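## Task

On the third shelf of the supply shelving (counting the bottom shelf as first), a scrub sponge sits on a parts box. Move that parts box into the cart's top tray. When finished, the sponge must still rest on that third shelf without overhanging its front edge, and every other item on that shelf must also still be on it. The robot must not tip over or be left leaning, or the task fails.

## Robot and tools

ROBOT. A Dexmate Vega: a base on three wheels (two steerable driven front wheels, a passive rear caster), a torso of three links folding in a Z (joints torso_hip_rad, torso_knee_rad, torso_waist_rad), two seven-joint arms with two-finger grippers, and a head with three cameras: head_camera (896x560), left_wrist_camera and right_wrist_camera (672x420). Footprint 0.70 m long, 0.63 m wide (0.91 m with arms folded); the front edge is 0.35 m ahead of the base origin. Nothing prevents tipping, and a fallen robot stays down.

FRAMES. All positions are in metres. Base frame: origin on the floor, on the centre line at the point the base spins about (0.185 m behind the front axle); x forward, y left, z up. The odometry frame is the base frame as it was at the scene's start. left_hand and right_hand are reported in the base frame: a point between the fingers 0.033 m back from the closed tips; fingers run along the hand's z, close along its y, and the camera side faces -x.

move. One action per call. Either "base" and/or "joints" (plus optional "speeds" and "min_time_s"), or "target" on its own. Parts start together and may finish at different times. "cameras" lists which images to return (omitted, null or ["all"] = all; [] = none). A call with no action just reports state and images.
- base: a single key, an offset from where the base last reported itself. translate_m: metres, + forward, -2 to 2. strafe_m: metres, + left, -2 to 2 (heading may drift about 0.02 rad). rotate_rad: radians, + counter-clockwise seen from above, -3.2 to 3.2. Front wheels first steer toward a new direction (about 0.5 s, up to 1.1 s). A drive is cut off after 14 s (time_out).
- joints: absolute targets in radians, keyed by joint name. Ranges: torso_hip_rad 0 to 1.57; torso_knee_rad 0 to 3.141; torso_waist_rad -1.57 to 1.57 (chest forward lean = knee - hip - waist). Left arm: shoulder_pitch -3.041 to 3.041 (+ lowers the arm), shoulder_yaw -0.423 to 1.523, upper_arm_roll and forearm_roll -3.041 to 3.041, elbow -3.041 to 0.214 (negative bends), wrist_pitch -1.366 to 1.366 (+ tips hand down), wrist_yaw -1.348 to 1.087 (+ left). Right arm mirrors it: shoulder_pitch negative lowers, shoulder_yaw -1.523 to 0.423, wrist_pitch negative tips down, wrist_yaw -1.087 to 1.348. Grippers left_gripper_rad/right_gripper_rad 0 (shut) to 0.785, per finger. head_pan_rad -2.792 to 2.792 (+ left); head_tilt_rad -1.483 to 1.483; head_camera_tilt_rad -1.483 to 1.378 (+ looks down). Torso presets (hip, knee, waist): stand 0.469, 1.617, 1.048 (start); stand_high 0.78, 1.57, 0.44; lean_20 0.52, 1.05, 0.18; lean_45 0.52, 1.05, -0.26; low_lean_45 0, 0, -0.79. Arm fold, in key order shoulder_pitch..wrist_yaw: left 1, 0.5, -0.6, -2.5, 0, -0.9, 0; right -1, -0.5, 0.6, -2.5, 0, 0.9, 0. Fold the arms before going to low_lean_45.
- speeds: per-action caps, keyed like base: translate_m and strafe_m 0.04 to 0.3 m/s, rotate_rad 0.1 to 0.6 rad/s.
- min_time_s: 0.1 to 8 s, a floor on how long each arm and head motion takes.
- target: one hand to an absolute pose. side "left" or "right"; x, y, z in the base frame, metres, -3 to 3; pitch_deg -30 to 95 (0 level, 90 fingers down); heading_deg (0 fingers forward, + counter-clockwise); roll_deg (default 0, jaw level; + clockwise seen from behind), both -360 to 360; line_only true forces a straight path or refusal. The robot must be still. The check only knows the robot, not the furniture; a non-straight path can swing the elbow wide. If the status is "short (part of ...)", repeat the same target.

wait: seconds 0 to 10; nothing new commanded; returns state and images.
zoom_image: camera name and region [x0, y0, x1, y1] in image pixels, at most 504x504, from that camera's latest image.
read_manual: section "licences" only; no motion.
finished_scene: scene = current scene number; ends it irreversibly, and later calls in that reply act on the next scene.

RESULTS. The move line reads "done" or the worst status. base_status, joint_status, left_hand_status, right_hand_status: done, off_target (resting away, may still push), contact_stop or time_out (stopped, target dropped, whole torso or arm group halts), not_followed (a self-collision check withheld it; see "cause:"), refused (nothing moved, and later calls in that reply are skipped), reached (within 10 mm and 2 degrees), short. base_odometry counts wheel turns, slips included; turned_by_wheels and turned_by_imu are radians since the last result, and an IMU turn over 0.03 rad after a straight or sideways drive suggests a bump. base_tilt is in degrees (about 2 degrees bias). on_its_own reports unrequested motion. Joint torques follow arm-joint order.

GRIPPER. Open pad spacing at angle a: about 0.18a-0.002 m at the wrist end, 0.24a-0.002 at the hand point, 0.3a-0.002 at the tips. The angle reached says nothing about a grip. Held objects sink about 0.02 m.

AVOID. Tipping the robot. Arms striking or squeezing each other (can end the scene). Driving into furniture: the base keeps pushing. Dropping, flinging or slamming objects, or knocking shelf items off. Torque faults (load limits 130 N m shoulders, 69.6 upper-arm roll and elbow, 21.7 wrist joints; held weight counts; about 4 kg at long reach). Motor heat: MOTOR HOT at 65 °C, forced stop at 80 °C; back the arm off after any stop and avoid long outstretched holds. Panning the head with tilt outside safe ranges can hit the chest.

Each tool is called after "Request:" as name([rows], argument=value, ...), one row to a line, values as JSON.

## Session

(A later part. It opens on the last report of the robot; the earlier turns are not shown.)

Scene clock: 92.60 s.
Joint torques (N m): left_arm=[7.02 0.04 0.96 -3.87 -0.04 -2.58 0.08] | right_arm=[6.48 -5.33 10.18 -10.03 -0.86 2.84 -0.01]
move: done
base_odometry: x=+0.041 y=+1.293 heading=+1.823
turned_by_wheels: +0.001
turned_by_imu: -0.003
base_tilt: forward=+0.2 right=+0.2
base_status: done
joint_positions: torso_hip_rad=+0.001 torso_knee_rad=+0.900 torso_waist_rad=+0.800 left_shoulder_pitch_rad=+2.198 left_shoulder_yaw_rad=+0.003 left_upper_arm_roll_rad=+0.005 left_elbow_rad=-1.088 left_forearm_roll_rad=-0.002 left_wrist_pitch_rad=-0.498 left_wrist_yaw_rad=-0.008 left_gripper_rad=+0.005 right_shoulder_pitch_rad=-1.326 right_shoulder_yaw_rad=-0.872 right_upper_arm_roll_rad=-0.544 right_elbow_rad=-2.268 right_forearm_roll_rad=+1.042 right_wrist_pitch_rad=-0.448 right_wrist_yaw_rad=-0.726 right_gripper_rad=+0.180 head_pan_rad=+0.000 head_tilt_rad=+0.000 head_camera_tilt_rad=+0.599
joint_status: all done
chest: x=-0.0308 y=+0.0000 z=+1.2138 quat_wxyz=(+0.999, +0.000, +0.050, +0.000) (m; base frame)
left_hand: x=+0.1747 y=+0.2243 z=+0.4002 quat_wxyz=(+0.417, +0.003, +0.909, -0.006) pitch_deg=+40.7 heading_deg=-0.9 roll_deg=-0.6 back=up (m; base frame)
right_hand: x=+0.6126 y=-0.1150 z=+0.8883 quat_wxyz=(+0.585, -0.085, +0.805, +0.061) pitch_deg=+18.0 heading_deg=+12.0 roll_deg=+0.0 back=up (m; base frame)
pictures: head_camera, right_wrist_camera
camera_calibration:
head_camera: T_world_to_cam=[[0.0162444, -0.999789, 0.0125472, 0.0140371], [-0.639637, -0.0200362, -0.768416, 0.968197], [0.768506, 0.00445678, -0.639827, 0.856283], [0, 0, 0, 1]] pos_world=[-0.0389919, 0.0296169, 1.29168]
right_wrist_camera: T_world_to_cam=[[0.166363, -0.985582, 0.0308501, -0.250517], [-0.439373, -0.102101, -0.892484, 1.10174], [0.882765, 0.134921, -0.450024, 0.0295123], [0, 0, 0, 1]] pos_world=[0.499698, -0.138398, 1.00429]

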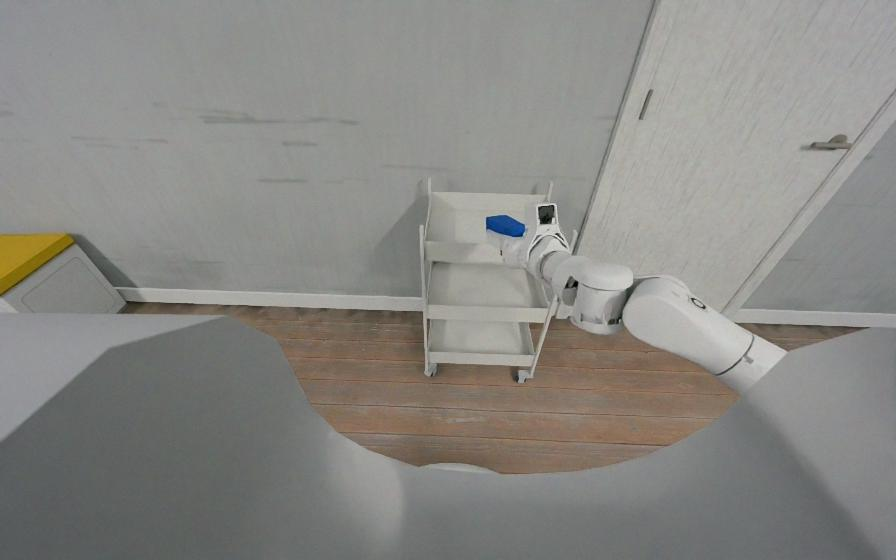

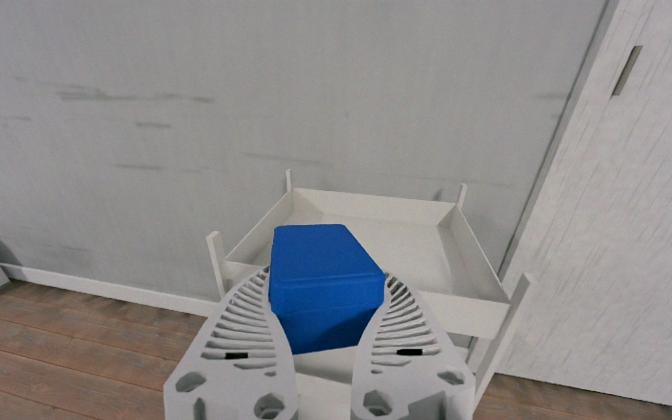

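Request:
move(base={"translate_m": 0.345}, cameras=[])

Request:
move(target={"side":"right","x":0.66,"y":-0.115,"z":0.725,"pitch_deg":25,"heading_deg":12,"line_only":true}, cameras=["head_camera","right_wrist_camera"])

Request:
zoom_image(camera="head_camera", region=[410, 220, 610, 370])

Scene clock: 95.80 s.
Joint torques (N m): left_arm=[7.36 0.65 0.81 -4.68 -0.13 -3.21 0.05] | right_arm=[7.88 -4.36 9.69 -11.08 -1.25 2.62 0.04]
move: done
base_odometry: x=-0.044 y=+1.627 heading=+1.824
turned_by_wheels: +0.001
turned_by_imu: +0.000
base_tilt: forward=+0.1 right=+0.3
base_status: done
joint_positions: torso_hip_rad=+0.001 torso_knee_rad=+0.900 torso_waist_rad=+0.800 left_shoulder_pitch_rad=+2.198 left_shoulder_yaw_rad=+0.003 left_upper_arm_roll_rad=+0.005 left_elbow_rad=-1.088 left_forearm_roll_rad=-0.002 left_wrist_pitch_rad=-0.498 left_wrist_yaw_rad=-0.008 left_gripper_rad=+0.005 right_shoulder_pitch_rad=-1.326 right_shoulder_yaw_rad=-0.872 right_upper_arm_roll_rad=-0.544 right_elbow_rad=-2.268 right_forearm_roll_rad=+1.042 right_wrist_pitch_rad=-0.448 right_wrist_yaw_rad=-0.726 right_gripper_rad=+0.180 head_pan_rad=+0.000 head_tilt_rad=+0.000 head_camera_tilt_rad=+0.599
joint_status: not commanded
chest: x=-0.0308 y=+0.0000 z=+1.2138 quat_wxyz=(+0.999, +0.000, +0.050, +0.000) (m; base frame)
left_hand: x=+0.1747 y=+0.2243 z=+0.4002 quat_wxyz=(+0.417, +0.003, +0.909, -0.006) pitch_deg=+40.7 heading_deg=-0.9 roll_deg=-0.6 back=up (m; base frame)
right_hand: x=+0.6126 y=-0.1150 z=+0.8883 quat_wxyz=(+0.584, -0.085, +0.805, +0.061) pitch_deg=+18.0 heading_deg=+12.0 roll_deg=+0.0 back=up (m; base frame)
pictures: none
No camera images: "cameras" was empty.

Scene clock: 99.37 s.
Joint torques (N m): left_arm=[7.21 0.95 1.26 -4.49 -0.04 -3 0.13] | right_arm=[20.75 1.08 4.88 -6.85 -1.03 3.68 0.27]
move: done
base_odometry: x=-0.044 y=+1.627 heading=+1.824
turned_by_wheels: +0.000
turned_by_imu: +0.001
base_tilt: forward=+0.1 right=+0.4
base_status: not commanded
joint_positions: torso_hip_rad=+0.001 torso_knee_rad=+0.900 torso_waist_rad=+0.800 left_shoulder_pitch_rad=+2.198 left_shoulder_yaw_rad=+0.003 left_upper_arm_roll_rad=+0.005 left_elbow_rad=-1.088 left_forearm_roll_rad=-0.002 left_wrist_pitch_rad=-0.498 left_wrist_yaw_rad=-0.008 left_gripper_rad=+0.005 right_shoulder_pitch_rad=-1.217 right_shoulder_yaw_rad=-0.666 right_upper_arm_roll_rad=-0.740 right_elbow_rad=-1.738 right_forearm_roll_rad=+0.862 right_wrist_pitch_rad=-0.300 right_wrist_yaw_rad=-0.491 right_gripper_rad=+0.180 head_pan_rad=+0.000 head_tilt_rad=+0.000 head_camera_tilt_rad=+0.599
joint_status: not commanded
chest: x=-0.0308 y=+0.0000 z=+1.2138 quat_wxyz=(+0.999, +0.000, +0.050, +0.000) (m; base frame)
left_hand: x=+0.1747 y=+0.2243 z=+0.4002 quat_wxyz=(+0.417, +0.003, +0.909, -0.006) pitch_deg=+40.7 heading_deg=-0.9 roll_deg=-0.6 back=up (m; base frame)
right_hand: x=+0.6595 y=-0.1153 z=+0.7261 quat_wxyz=(+0.534, -0.088, +0.839, +0.056) pitch_deg=+25.0 heading_deg=+12.0 roll_deg=+0.0 back=up (m; base frame)
right_hand_status: reached (straight line, planned for 2.0 s): 1 mm and 0.0 deg off.
pictures: head_camera, right_wrist_camera
camera_calibration:
head_camera: T_world_to_cam=[[0.0162441, -0.999789, 0.0125462, 0.0140385], [-0.639686, -0.0200356, -0.768375, 0.968141], [0.768464, 0.00445596, -0.639877, 0.856346], [0, 0, 0, 1]] pos_world=[-0.0389922, 0.0296169, 1.29168]
right_wrist_camera: T_world_to_cam=[[0.169703, -0.984864, 0.0352723, -0.258925], [-0.542263, -0.123204, -0.831127, 0.998354], [0.822892, 0.121918, -0.554963, 0.0292971], [0, 0, 0, 1]] pos_world=[0.561202, -0.135576, 0.85515]

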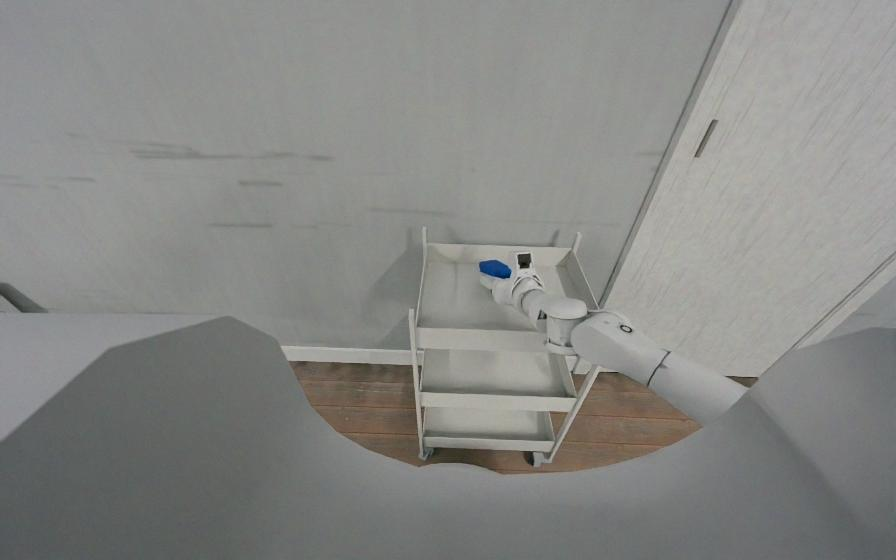

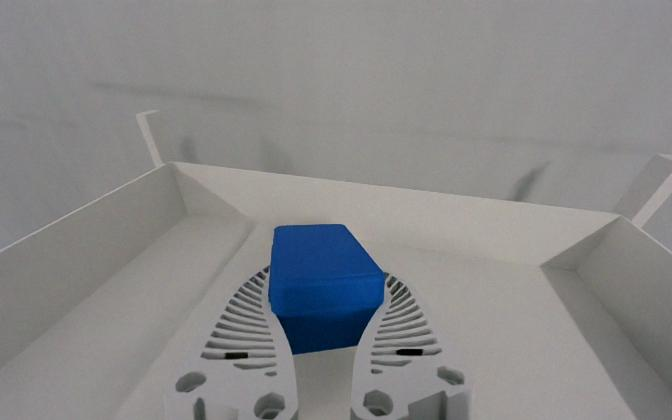

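Scaled by 2.520 from the camera's 896x560 image, which has a finer 960x600 frame.

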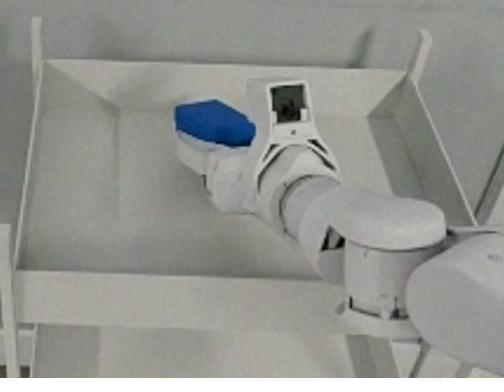

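Request:
move(target={"side":"right","x":0.642,"y":-0.118,"z":0.70,"pitch_deg":25,"heading_deg":12,"line_only":true}, cameras=["right_wrist_camera"])

Scene clock: 101.33 s.
Joint torques (N m): left_arm=[6.88 0.18 1.15 -4.81 -0.04 -2.36 0.08] | right_arm=[9.67 -3.91 3.5 -6.59 -0.97 3.07 0.22]
move: done
base_odometry: x=-0.044 y=+1.627 heading=+1.824
turned_by_wheels: +0.000
turned_by_imu: +0.000
base_tilt: forward=+0.2 right=+0.3
base_status: not commanded
joint_positions: torso_hip_rad=+0.001 torso_knee_rad=+0.900 torso_waist_rad=+0.800 left_shoulder_pitch_rad=+2.198 left_shoulder_yaw_rad=+0.003 left_upper_arm_roll_rad=+0.005 left_elbow_rad=-1.088 left_forearm_roll_rad=-0.002 left_wrist_pitch_rad=-0.498 left_wrist_yaw_rad=-0.008 left_gripper_rad=+0.005 right_shoulder_pitch_rad=-1.262 right_shoulder_yaw_rad=-0.668 right_upper_arm_roll_rad=-0.757 right_elbow_rad=-1.711 right_forearm_roll_rad=+0.830 right_wrist_pitch_rad=-0.235 right_wrist_yaw_rad=-0.477 right_gripper_rad=+0.180 head_pan_rad=+0.000 head_tilt_rad=+0.000 head_camera_tilt_rad=+0.599
joint_status: not commanded
chest: x=-0.0308 y=+0.0000 z=+1.2138 quat_wxyz=(+0.999, +0.000, +0.050, +0.000) (m; base frame)
left_hand: x=+0.1747 y=+0.2243 z=+0.4002 quat_wxyz=(+0.417, +0.003, +0.909, -0.006) pitch_deg=+40.7 heading_deg=-0.9 roll_deg=-0.6 back=up (m; base frame)
right_hand: x=+0.6435 y=-0.1179 z=+0.7019 quat_wxyz=(+0.534, -0.088, +0.839, +0.056) pitch_deg=+25.0 heading_deg=+12.0 roll_deg=+0.0 back=up (m; base frame)
right_hand_status: reached (straight line, planned for 0.6 s): 2 mm and 0.0 deg off.
pictures: right_wrist_camera
camera_calibration:
right_wrist_camera: T_world_to_cam=[[0.169953, -0.984812, 0.0355081, -0.258245], [-0.542725, -0.123614, -0.830764, 0.969222], [0.822536, 0.12192, -0.555491, 0.0300392], [0, 0, 0, 1]] pos_world=[0.545203, -0.138176, 0.831051]

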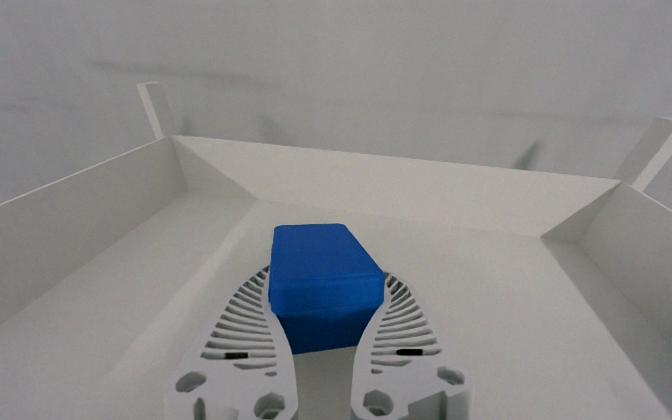

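No contact yet.

Request:
move(target={"side":"right","x":0.642,"y":-0.118,"z":0.684,"pitch_deg":25,"heading_deg":12,"line_only":true}, cameras=["right_wrist_camera"])

Scene clock: 103.07 s.
Joint torques (N m): left_arm=[8.07 0.62 1.04 -3.67 -0.1 -3.34 0.1] | right_arm=[-29.83 -1.54 -20.37 30.29 2.94 -14.43 0.88]
move: done
base_odometry: x=-0.044 y=+1.627 heading=+1.823
turned_by_wheels: +0.000
turned_by_imu: +0.000
base_tilt: forward=+0.1 right=+0.2
base_status: not commanded
joint_positions: torso_hip_rad=+0.002 torso_knee_rad=+0.899 torso_waist_rad=+0.801 left_shoulder_pitch_rad=+2.198 left_shoulder_yaw_rad=+0.003 left_upper_arm_roll_rad=+0.005 left_elbow_rad=-1.088 left_forearm_roll_rad=-0.002 left_wrist_pitch_rad=-0.498 left_wrist_yaw_rad=-0.008 left_gripper_rad=+0.005 right_shoulder_pitch_rad=-1.263 right_shoulder_yaw_rad=-0.646 right_upper_arm_roll_rad=-0.770 right_elbow_rad=-1.655 right_forearm_roll_rad=+0.804 right_wrist_pitch_rad=-0.187 right_wrist_yaw_rad=-0.455 right_gripper_rad=+0.180 head_pan_rad=+0.000 head_tilt_rad=+0.000 head_camera_tilt_rad=+0.599
joint_status: not commanded
chest: x=-0.0324 y=+0.0000 z=+1.2138 quat_wxyz=(+0.999, +0.000, +0.048, +0.000) (m; base frame)
left_hand: x=+0.1749 y=+0.2243 z=+0.4007 quat_wxyz=(+0.418, +0.003, +0.908, -0.006) pitch_deg=+40.6 heading_deg=-0.9 roll_deg=-0.6 back=up (m; base frame)
right_hand: x=+0.6445 y=-0.1177 z=+0.6925 quat_wxyz=(+0.539, -0.087, +0.836, +0.057) pitch_deg=+24.3 heading_deg=+12.0 roll_deg=+0.1 back=up (m; base frame)
right_hand_status: reached (straight line, planned for 0.5 s): 9 mm and 0.7 deg off.
pictures: right_wrist_camera
camera_calibration:
right_wrist_camera: T_world_to_cam=[[0.168667, -0.985099, 0.0336387, -0.255786], [-0.532802, -0.119831, -0.837713, 0.960919], [0.829261, 0.123372, -0.545074, 0.0125789], [0, 0, 0, 1]] pos_world=[0.544691, -0.138379, 0.820435]

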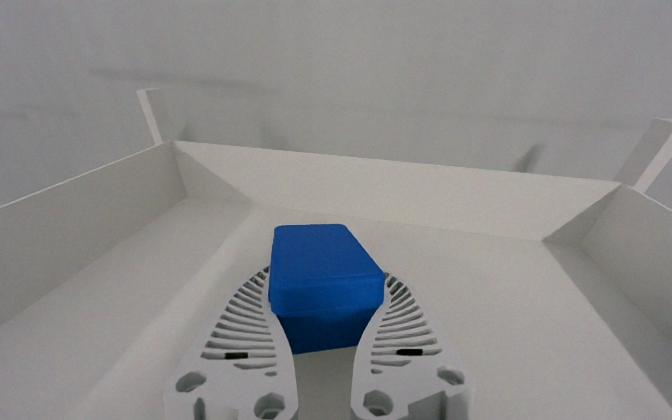

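Request:
move(target={"side":"right","x":0.643,"y":-0.118,"z":0.694,"pitch_deg":25,"heading_deg":12,"line_only":true}, cameras=["head_camera","right_wrist_camera"])

Request:
zoom_image(camera="head_camera", region=[450, 230, 570, 330])

Scene clock: 103.73 s.
Joint torques (N m): left_arm=[6.65 0.41 0.89 -4.56 -0.14 -2.57 0.01] | right_arm=[-33.23 -3.42 -22.02 29.85 3.25 -14.49 0.82]
move: refused
base_odometry: x=-0.044 y=+1.627 heading=+1.823
turned_by_wheels: +0.000
turned_by_imu: +0.000
base_tilt: forward=+0.1 right=+0.3
base_status: not commanded
joint_positions: torso_hip_rad=+0.002 torso_knee_rad=+0.899 torso_waist_rad=+0.801 left_shoulder_pitch_rad=+2.198 left_shoulder_yaw_rad=+0.003 left_upper_arm_roll_rad=+0.005 left_elbow_rad=-1.088 left_forearm_roll_rad=-0.002 left_wrist_pitch_rad=-0.498 left_wrist_yaw_rad=-0.008 left_gripper_rad=+0.005 right_shoulder_pitch_rad=-1.263 right_shoulder_yaw_rad=-0.645 right_upper_arm_roll_rad=-0.771 right_elbow_rad=-1.652 right_forearm_roll_rad=+0.803 right_wrist_pitch_rad=-0.184 right_wrist_yaw_rad=-0.453 right_gripper_rad=+0.180 head_pan_rad=+0.000 head_tilt_rad=+0.000 head_camera_tilt_rad=+0.599
joint_status: not commanded
chest: x=-0.0327 y=+0.0000 z=+1.2138 quat_wxyz=(+0.999, +0.000, +0.048, +0.000) (m; base frame)
left_hand: x=+0.1749 y=+0.2243 z=+0.4007 quat_wxyz=(+0.418, +0.003, +0.908, -0.006) pitch_deg=+40.6 heading_deg=-0.9 roll_deg=-0.6 back=up (m; base frame)
right_hand: x=+0.6446 y=-0.1176 z=+0.6923 quat_wxyz=(+0.540, -0.087, +0.835, +0.057) pitch_deg=+24.2 heading_deg=+12.0 roll_deg=+0.1 back=up (m; base frame)
right_hand_status: refused: the robot was not at rest, so the target was not started. Send it again once the robot is at rest.
pictures: head_camera, right_wrist_camera
camera_calibration:
head_camera: T_world_to_cam=[[0.0162115, -0.999789, 0.0125899, 0.0140145], [-0.637617, -0.0200364, -0.770093, 0.969111], [0.770183, 0.00445679, -0.637808, 0.85535], [0, 0, 0, 1]] pos_world=[-0.0410808, 0.0296169, 1.29168]
right_wrist_camera: T_world_to_cam=[[0.16863, -0.98511, 0.0335053, -0.255628], [-0.53166, -0.119527, -0.838481, 0.960579], [0.830001, 0.12358, -0.543899, 0.0111067], [0, 0, 0, 1]] pos_world=[0.544589, -0.138379, 0.820033]

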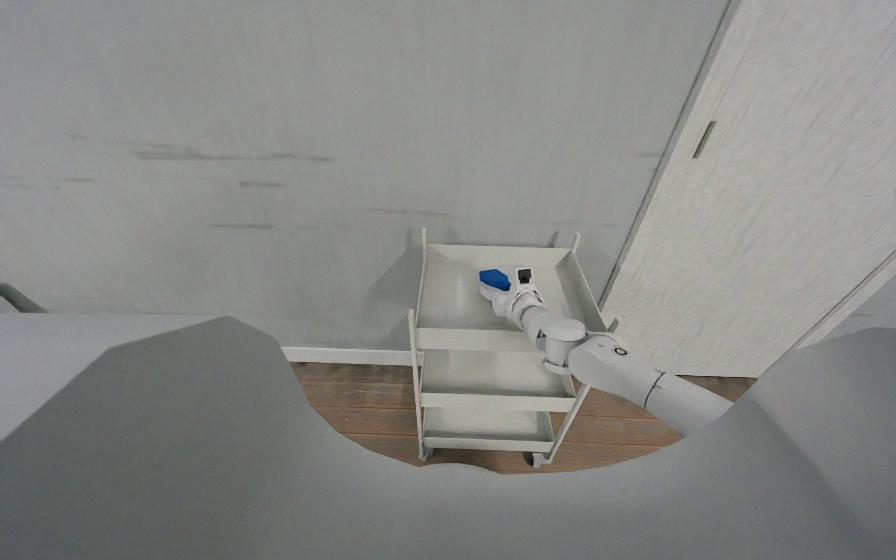

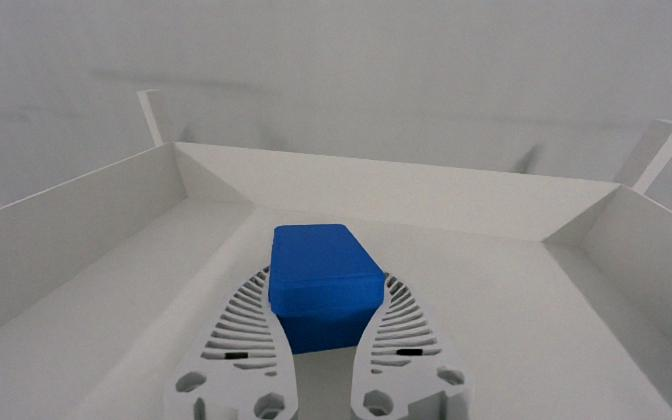

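Scaled by 4.200 from the camera's 896x560 image, which has a finer 960x600 frame.

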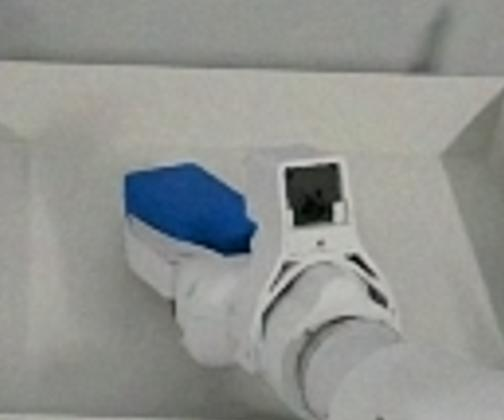

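Request:
move(joints={"right_shoulder_pitch_rad":-1.262,"right_shoulder_yaw_rad":-0.658,"right_upper_arm_roll_rad":-0.763,"right_elbow_rad":-1.685,"right_forearm_roll_rad":0.819,"right_wrist_pitch_rad":-0.212,"right_wrist_yaw_rad":-0.467}, cameras=["right_wrist_camera"])

Request:
move(joints={"right_gripper_rad": 0.26}, cameras=["right_wrist_camera"])

Scene clock: 105.63 s.
Joint torques (N m): left_arm=[7.54 0.72 1.01 -4.03 -0.02 -3.11 0.08] | right_arm=[6.33 -5.48 4.79 -5.56 0.31 -0.54 -0.62]
move: done
base_odometry: x=-0.044 y=+1.627 heading=+1.824
turned_by_wheels: +0.000
turned_by_imu: +0.001
base_tilt: forward=+0.1 right=+0.3
base_status: not commanded
joint_positions: torso_hip_rad=+0.001 torso_knee_rad=+0.900 torso_waist_rad=+0.800 left_shoulder_pitch_rad=+2.198 left_shoulder_yaw_rad=+0.003 left_upper_arm_roll_rad=+0.005 left_elbow_rad=-1.088 left_forearm_roll_rad=-0.002 left_wrist_pitch_rad=-0.498 left_wrist_yaw_rad=-0.008 left_gripper_rad=+0.005 right_shoulder_pitch_rad=-1.262 right_shoulder_yaw_rad=-0.656 right_upper_arm_roll_rad=-0.765 right_elbow_rad=-1.679 right_forearm_roll_rad=+0.816 right_wrist_pitch_rad=-0.207 right_wrist_yaw_rad=-0.464 right_gripper_rad=+0.180 head_pan_rad=+0.000 head_tilt_rad=+0.000 head_camera_tilt_rad=+0.599
joint_status: all done
chest: x=-0.0310 y=+0.0000 z=+1.2138 quat_wxyz=(+0.999, +0.000, +0.049, +0.000) (m; base frame)
left_hand: x=+0.1747 y=+0.2243 z=+0.4003 quat_wxyz=(+0.417, +0.003, +0.909, -0.006) pitch_deg=+40.7 heading_deg=-0.9 roll_deg=-0.6 back=up (m; base frame)
right_hand: x=+0.6443 y=-0.1176 z=+0.6958 quat_wxyz=(+0.537, -0.087, +0.837, +0.057) pitch_deg=+24.7 heading_deg=+12.0 roll_deg=+0.1 back=up (m; base frame)
pictures: right_wrist_camera
camera_calibration:
right_wrist_camera: T_world_to_cam=[[0.169086, -0.985041, 0.033226, -0.255818], [-0.538197, -0.12052, -0.834158, 0.964497], [0.825684, 0.123162, -0.550524, 0.0205253], [0, 0, 0, 1]] pos_world=[0.545397, -0.138278, 0.824343]

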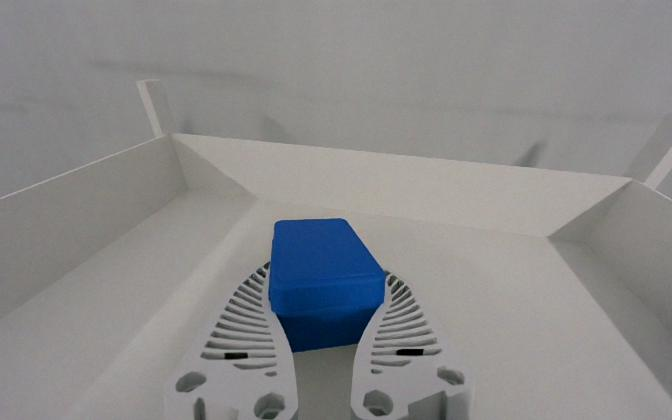

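Scene clock: 106.17 s.
Joint torques (N m): left_arm=[6.76 -0.1 1.15 -4.29 -0.16 -2.91 0.08] | right_arm=[11.98 -4.99 6.74 -7.43 -0.11 1.1 -0.22]
move: done
base_odometry: x=-0.044 y=+1.627 heading=+1.824
turned_by_wheels: +0.000
turned_by_imu: +0.000
base_tilt: forward=+0.2 right=+0.3
base_status: not commanded
joint_positions: torso_hip_rad=+0.001 torso_knee_rad=+0.900 torso_waist_rad=+0.800 left_shoulder_pitch_rad=+2.198 left_shoulder_yaw_rad=+0.003 left_upper_arm_roll_rad=+0.005 left_elbow_rad=-1.088 left_forearm_roll_rad=-0.002 left_wrist_pitch_rad=-0.498 left_wrist_yaw_rad=-0.008 left_gripper_rad=+0.005 right_shoulder_pitch_rad=-1.262 right_shoulder_yaw_rad=-0.657 right_upper_arm_roll_rad=-0.764 right_elbow_rad=-1.683 right_forearm_roll_rad=+0.818 right_wrist_pitch_rad=-0.210 right_wrist_yaw_rad=-0.466 right_gripper_rad=+0.260 head_pan_rad=+0.000 head_tilt_rad=+0.000 head_camera_tilt_rad=+0.599
joint_status: all done
chest: x=-0.0309 y=+0.0000 z=+1.2138 quat_wxyz=(+0.999, +0.000, +0.049, +0.000) (m; base frame)
left_hand: x=+0.1747 y=+0.2243 z=+0.4002 quat_wxyz=(+0.417, +0.003, +0.909, -0.006) pitch_deg=+40.7 heading_deg=-0.9 roll_deg=-0.6 back=up (m; base frame)
right_hand: x=+0.6443 y=-0.1177 z=+0.6965 quat_wxyz=(+0.536, -0.087, +0.838, +0.057) pitch_deg=+24.7 heading_deg=+12.0 roll_deg=+0.1 back=up (m; base frame)
pictures: right_wrist_camera
camera_calibration:
right_wrist_camera: T_world_to_cam=[[0.168914, -0.985067, 0.0333337, -0.25586], [-0.538887, -0.120617, -0.833698, 0.965204], [0.825269, 0.12286, -0.551214, 0.0216373], [0, 0, 0, 1]] pos_world=[0.545498, -0.138278, 0.825144]

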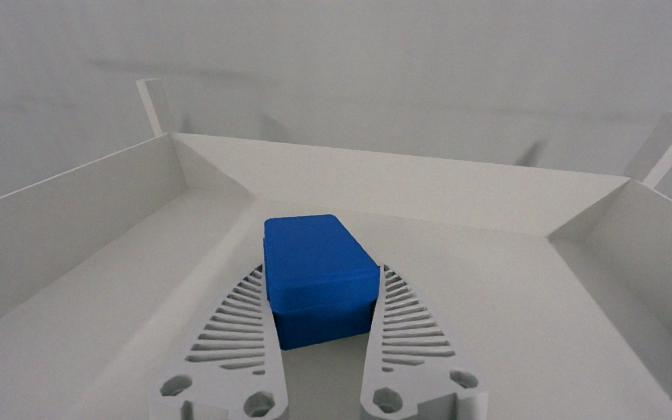

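Request:
move(joints={"right_gripper_rad": 0.65}, cameras=["right_wrist_camera"])

Request:
move(target={"side":"right","x":0.625,"y":-0.13,"z":0.78,"pitch_deg":30,"heading_deg":14,"line_only":true}, cameras=["right_wrist_camera"])

Scene clock: 107.37 s.
Joint torques (N m): left_arm=[6.08 0.59 1.42 -3.91 0 -2.67 -0.05] | right_arm=[14.63 -5.85 7.93 -10.11 -0.18 1.2 -0.55]
move: done
base_odometry: x=-0.044 y=+1.627 heading=+1.824
turned_by_wheels: +0.000
turned_by_imu: +0.000
base_tilt: forward=+0.1 right=+0.3
base_status: not commanded
joint_positions: torso_hip_rad=+0.001 torso_knee_rad=+0.900 torso_waist_rad=+0.800 left_shoulder_pitch_rad=+2.198 left_shoulder_yaw_rad=+0.003 left_upper_arm_roll_rad=+0.005 left_elbow_rad=-1.088 left_forearm_roll_rad=-0.002 left_wrist_pitch_rad=-0.498 left_wrist_yaw_rad=-0.008 left_gripper_rad=+0.005 right_shoulder_pitch_rad=-1.262 right_shoulder_yaw_rad=-0.658 right_upper_arm_roll_rad=-0.763 right_elbow_rad=-1.684 right_forearm_roll_rad=+0.819 right_wrist_pitch_rad=-0.212 right_wrist_yaw_rad=-0.467 right_gripper_rad=+0.650 head_pan_rad=+0.000 head_tilt_rad=+0.000 head_camera_tilt_rad=+0.599
joint_status: all done
chest: x=-0.0309 y=+0.0000 z=+1.2138 quat_wxyz=(+0.999, +0.000, +0.049, +0.000) (m; base frame)
left_hand: x=+0.1747 y=+0.2243 z=+0.4002 quat_wxyz=(+0.417, +0.003, +0.909, -0.006) pitch_deg=+40.7 heading_deg=-0.9 roll_deg=-0.6 back=up (m; base frame)
right_hand: x=+0.6443 y=-0.1178 z=+0.6968 quat_wxyz=(+0.536, -0.087, +0.838, +0.057) pitch_deg=+24.7 heading_deg=+12.0 roll_deg=+0.1 back=up (m; base frame)
pictures: right_wrist_camera
camera_calibration:
right_wrist_camera: T_world_to_cam=[[0.168897, -0.985067, 0.033409, -0.256025], [-0.539183, -0.120715, -0.833492, 0.965504], [0.825079, 0.12276, -0.55152, 0.0222129], [0, 0, 0, 1]] pos_world=[0.545498, -0.138378, 0.825544]

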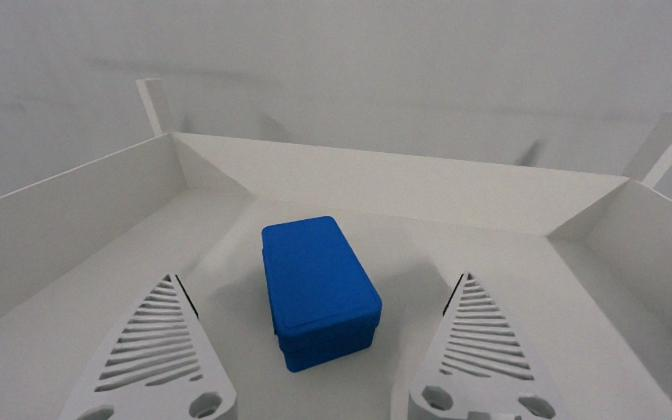

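Scene clock: 110.33 s.
Joint torques (N m): left_arm=[7.69 0.6 1.03 -4.38 -0.02 -2.45 0.06] | right_arm=[17.61 -3.48 10.8 -10.4 -0.77 2.81 -0.35]
move: done
base_odometry: x=-0.044 y=+1.627 heading=+1.824
turned_by_wheels: +0.000
turned_by_imu: +0.001
base_tilt: forward=+0.2 right=+0.3
base_status: not commanded
joint_positions: torso_hip_rad=+0.001 torso_knee_rad=+0.900 torso_waist_rad=+0.800 left_shoulder_pitch_rad=+2.198 left_shoulder_yaw_rad=+0.003 left_upper_arm_roll_rad=+0.005 left_elbow_rad=-1.088 left_forearm_roll_rad=-0.002 left_wrist_pitch_rad=-0.498 left_wrist_yaw_rad=-0.008 left_gripper_rad=+0.005 right_shoulder_pitch_rad=-1.239 right_shoulder_yaw_rad=-0.826 right_upper_arm_roll_rad=-0.607 right_elbow_rad=-2.028 right_forearm_roll_rad=+1.092 right_wrist_pitch_rad=-0.546 right_wrist_yaw_rad=-0.589 right_gripper_rad=+0.650 head_pan_rad=+0.000 head_tilt_rad=+0.000 head_camera_tilt_rad=+0.599
joint_status: not commanded
chest: x=-0.0309 y=+0.0000 z=+1.2138 quat_wxyz=(+0.999, +0.000, +0.049, +0.000) (m; base frame)
left_hand: x=+0.1747 y=+0.2243 z=+0.4002 quat_wxyz=(+0.417, +0.003, +0.909, -0.006) pitch_deg=+40.7 heading_deg=-0.9 roll_deg=-0.6 back=up (m; base frame)
right_hand: x=+0.6252 y=-0.1300 z=+0.7778 quat_wxyz=(+0.496, -0.105, +0.860, +0.061) pitch_deg=+30.0 heading_deg=+13.9 roll_deg=+0.1 back=up (m; base frame)
right_hand_status: reached (straight line, planned for 1.5 s): 2 mm and 0.1 deg off.
pictures: right_wrist_camera
camera_calibration:
right_wrist_camera: T_world_to_cam=[[0.206316, -0.97775, 0.0379167, -0.293442], [-0.606289, -0.158157, -0.779359, 1.01617], [0.768015, 0.137806, -0.62543, 0.179187], [0, 0, 0, 1]] pos_world=[0.539014, -0.150892, 0.915154]

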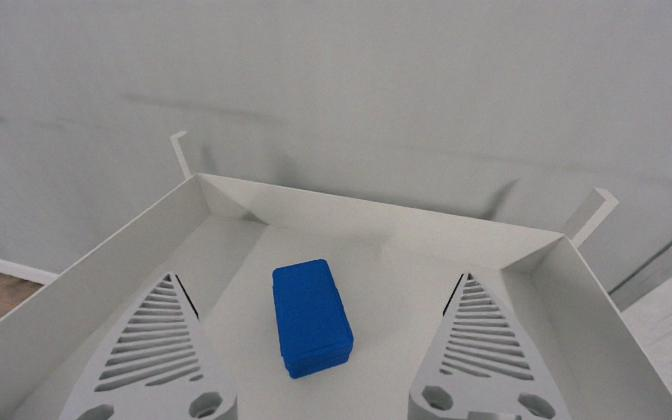

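Request:
finished_scene(scene=3)

The scene is finished: the task was done.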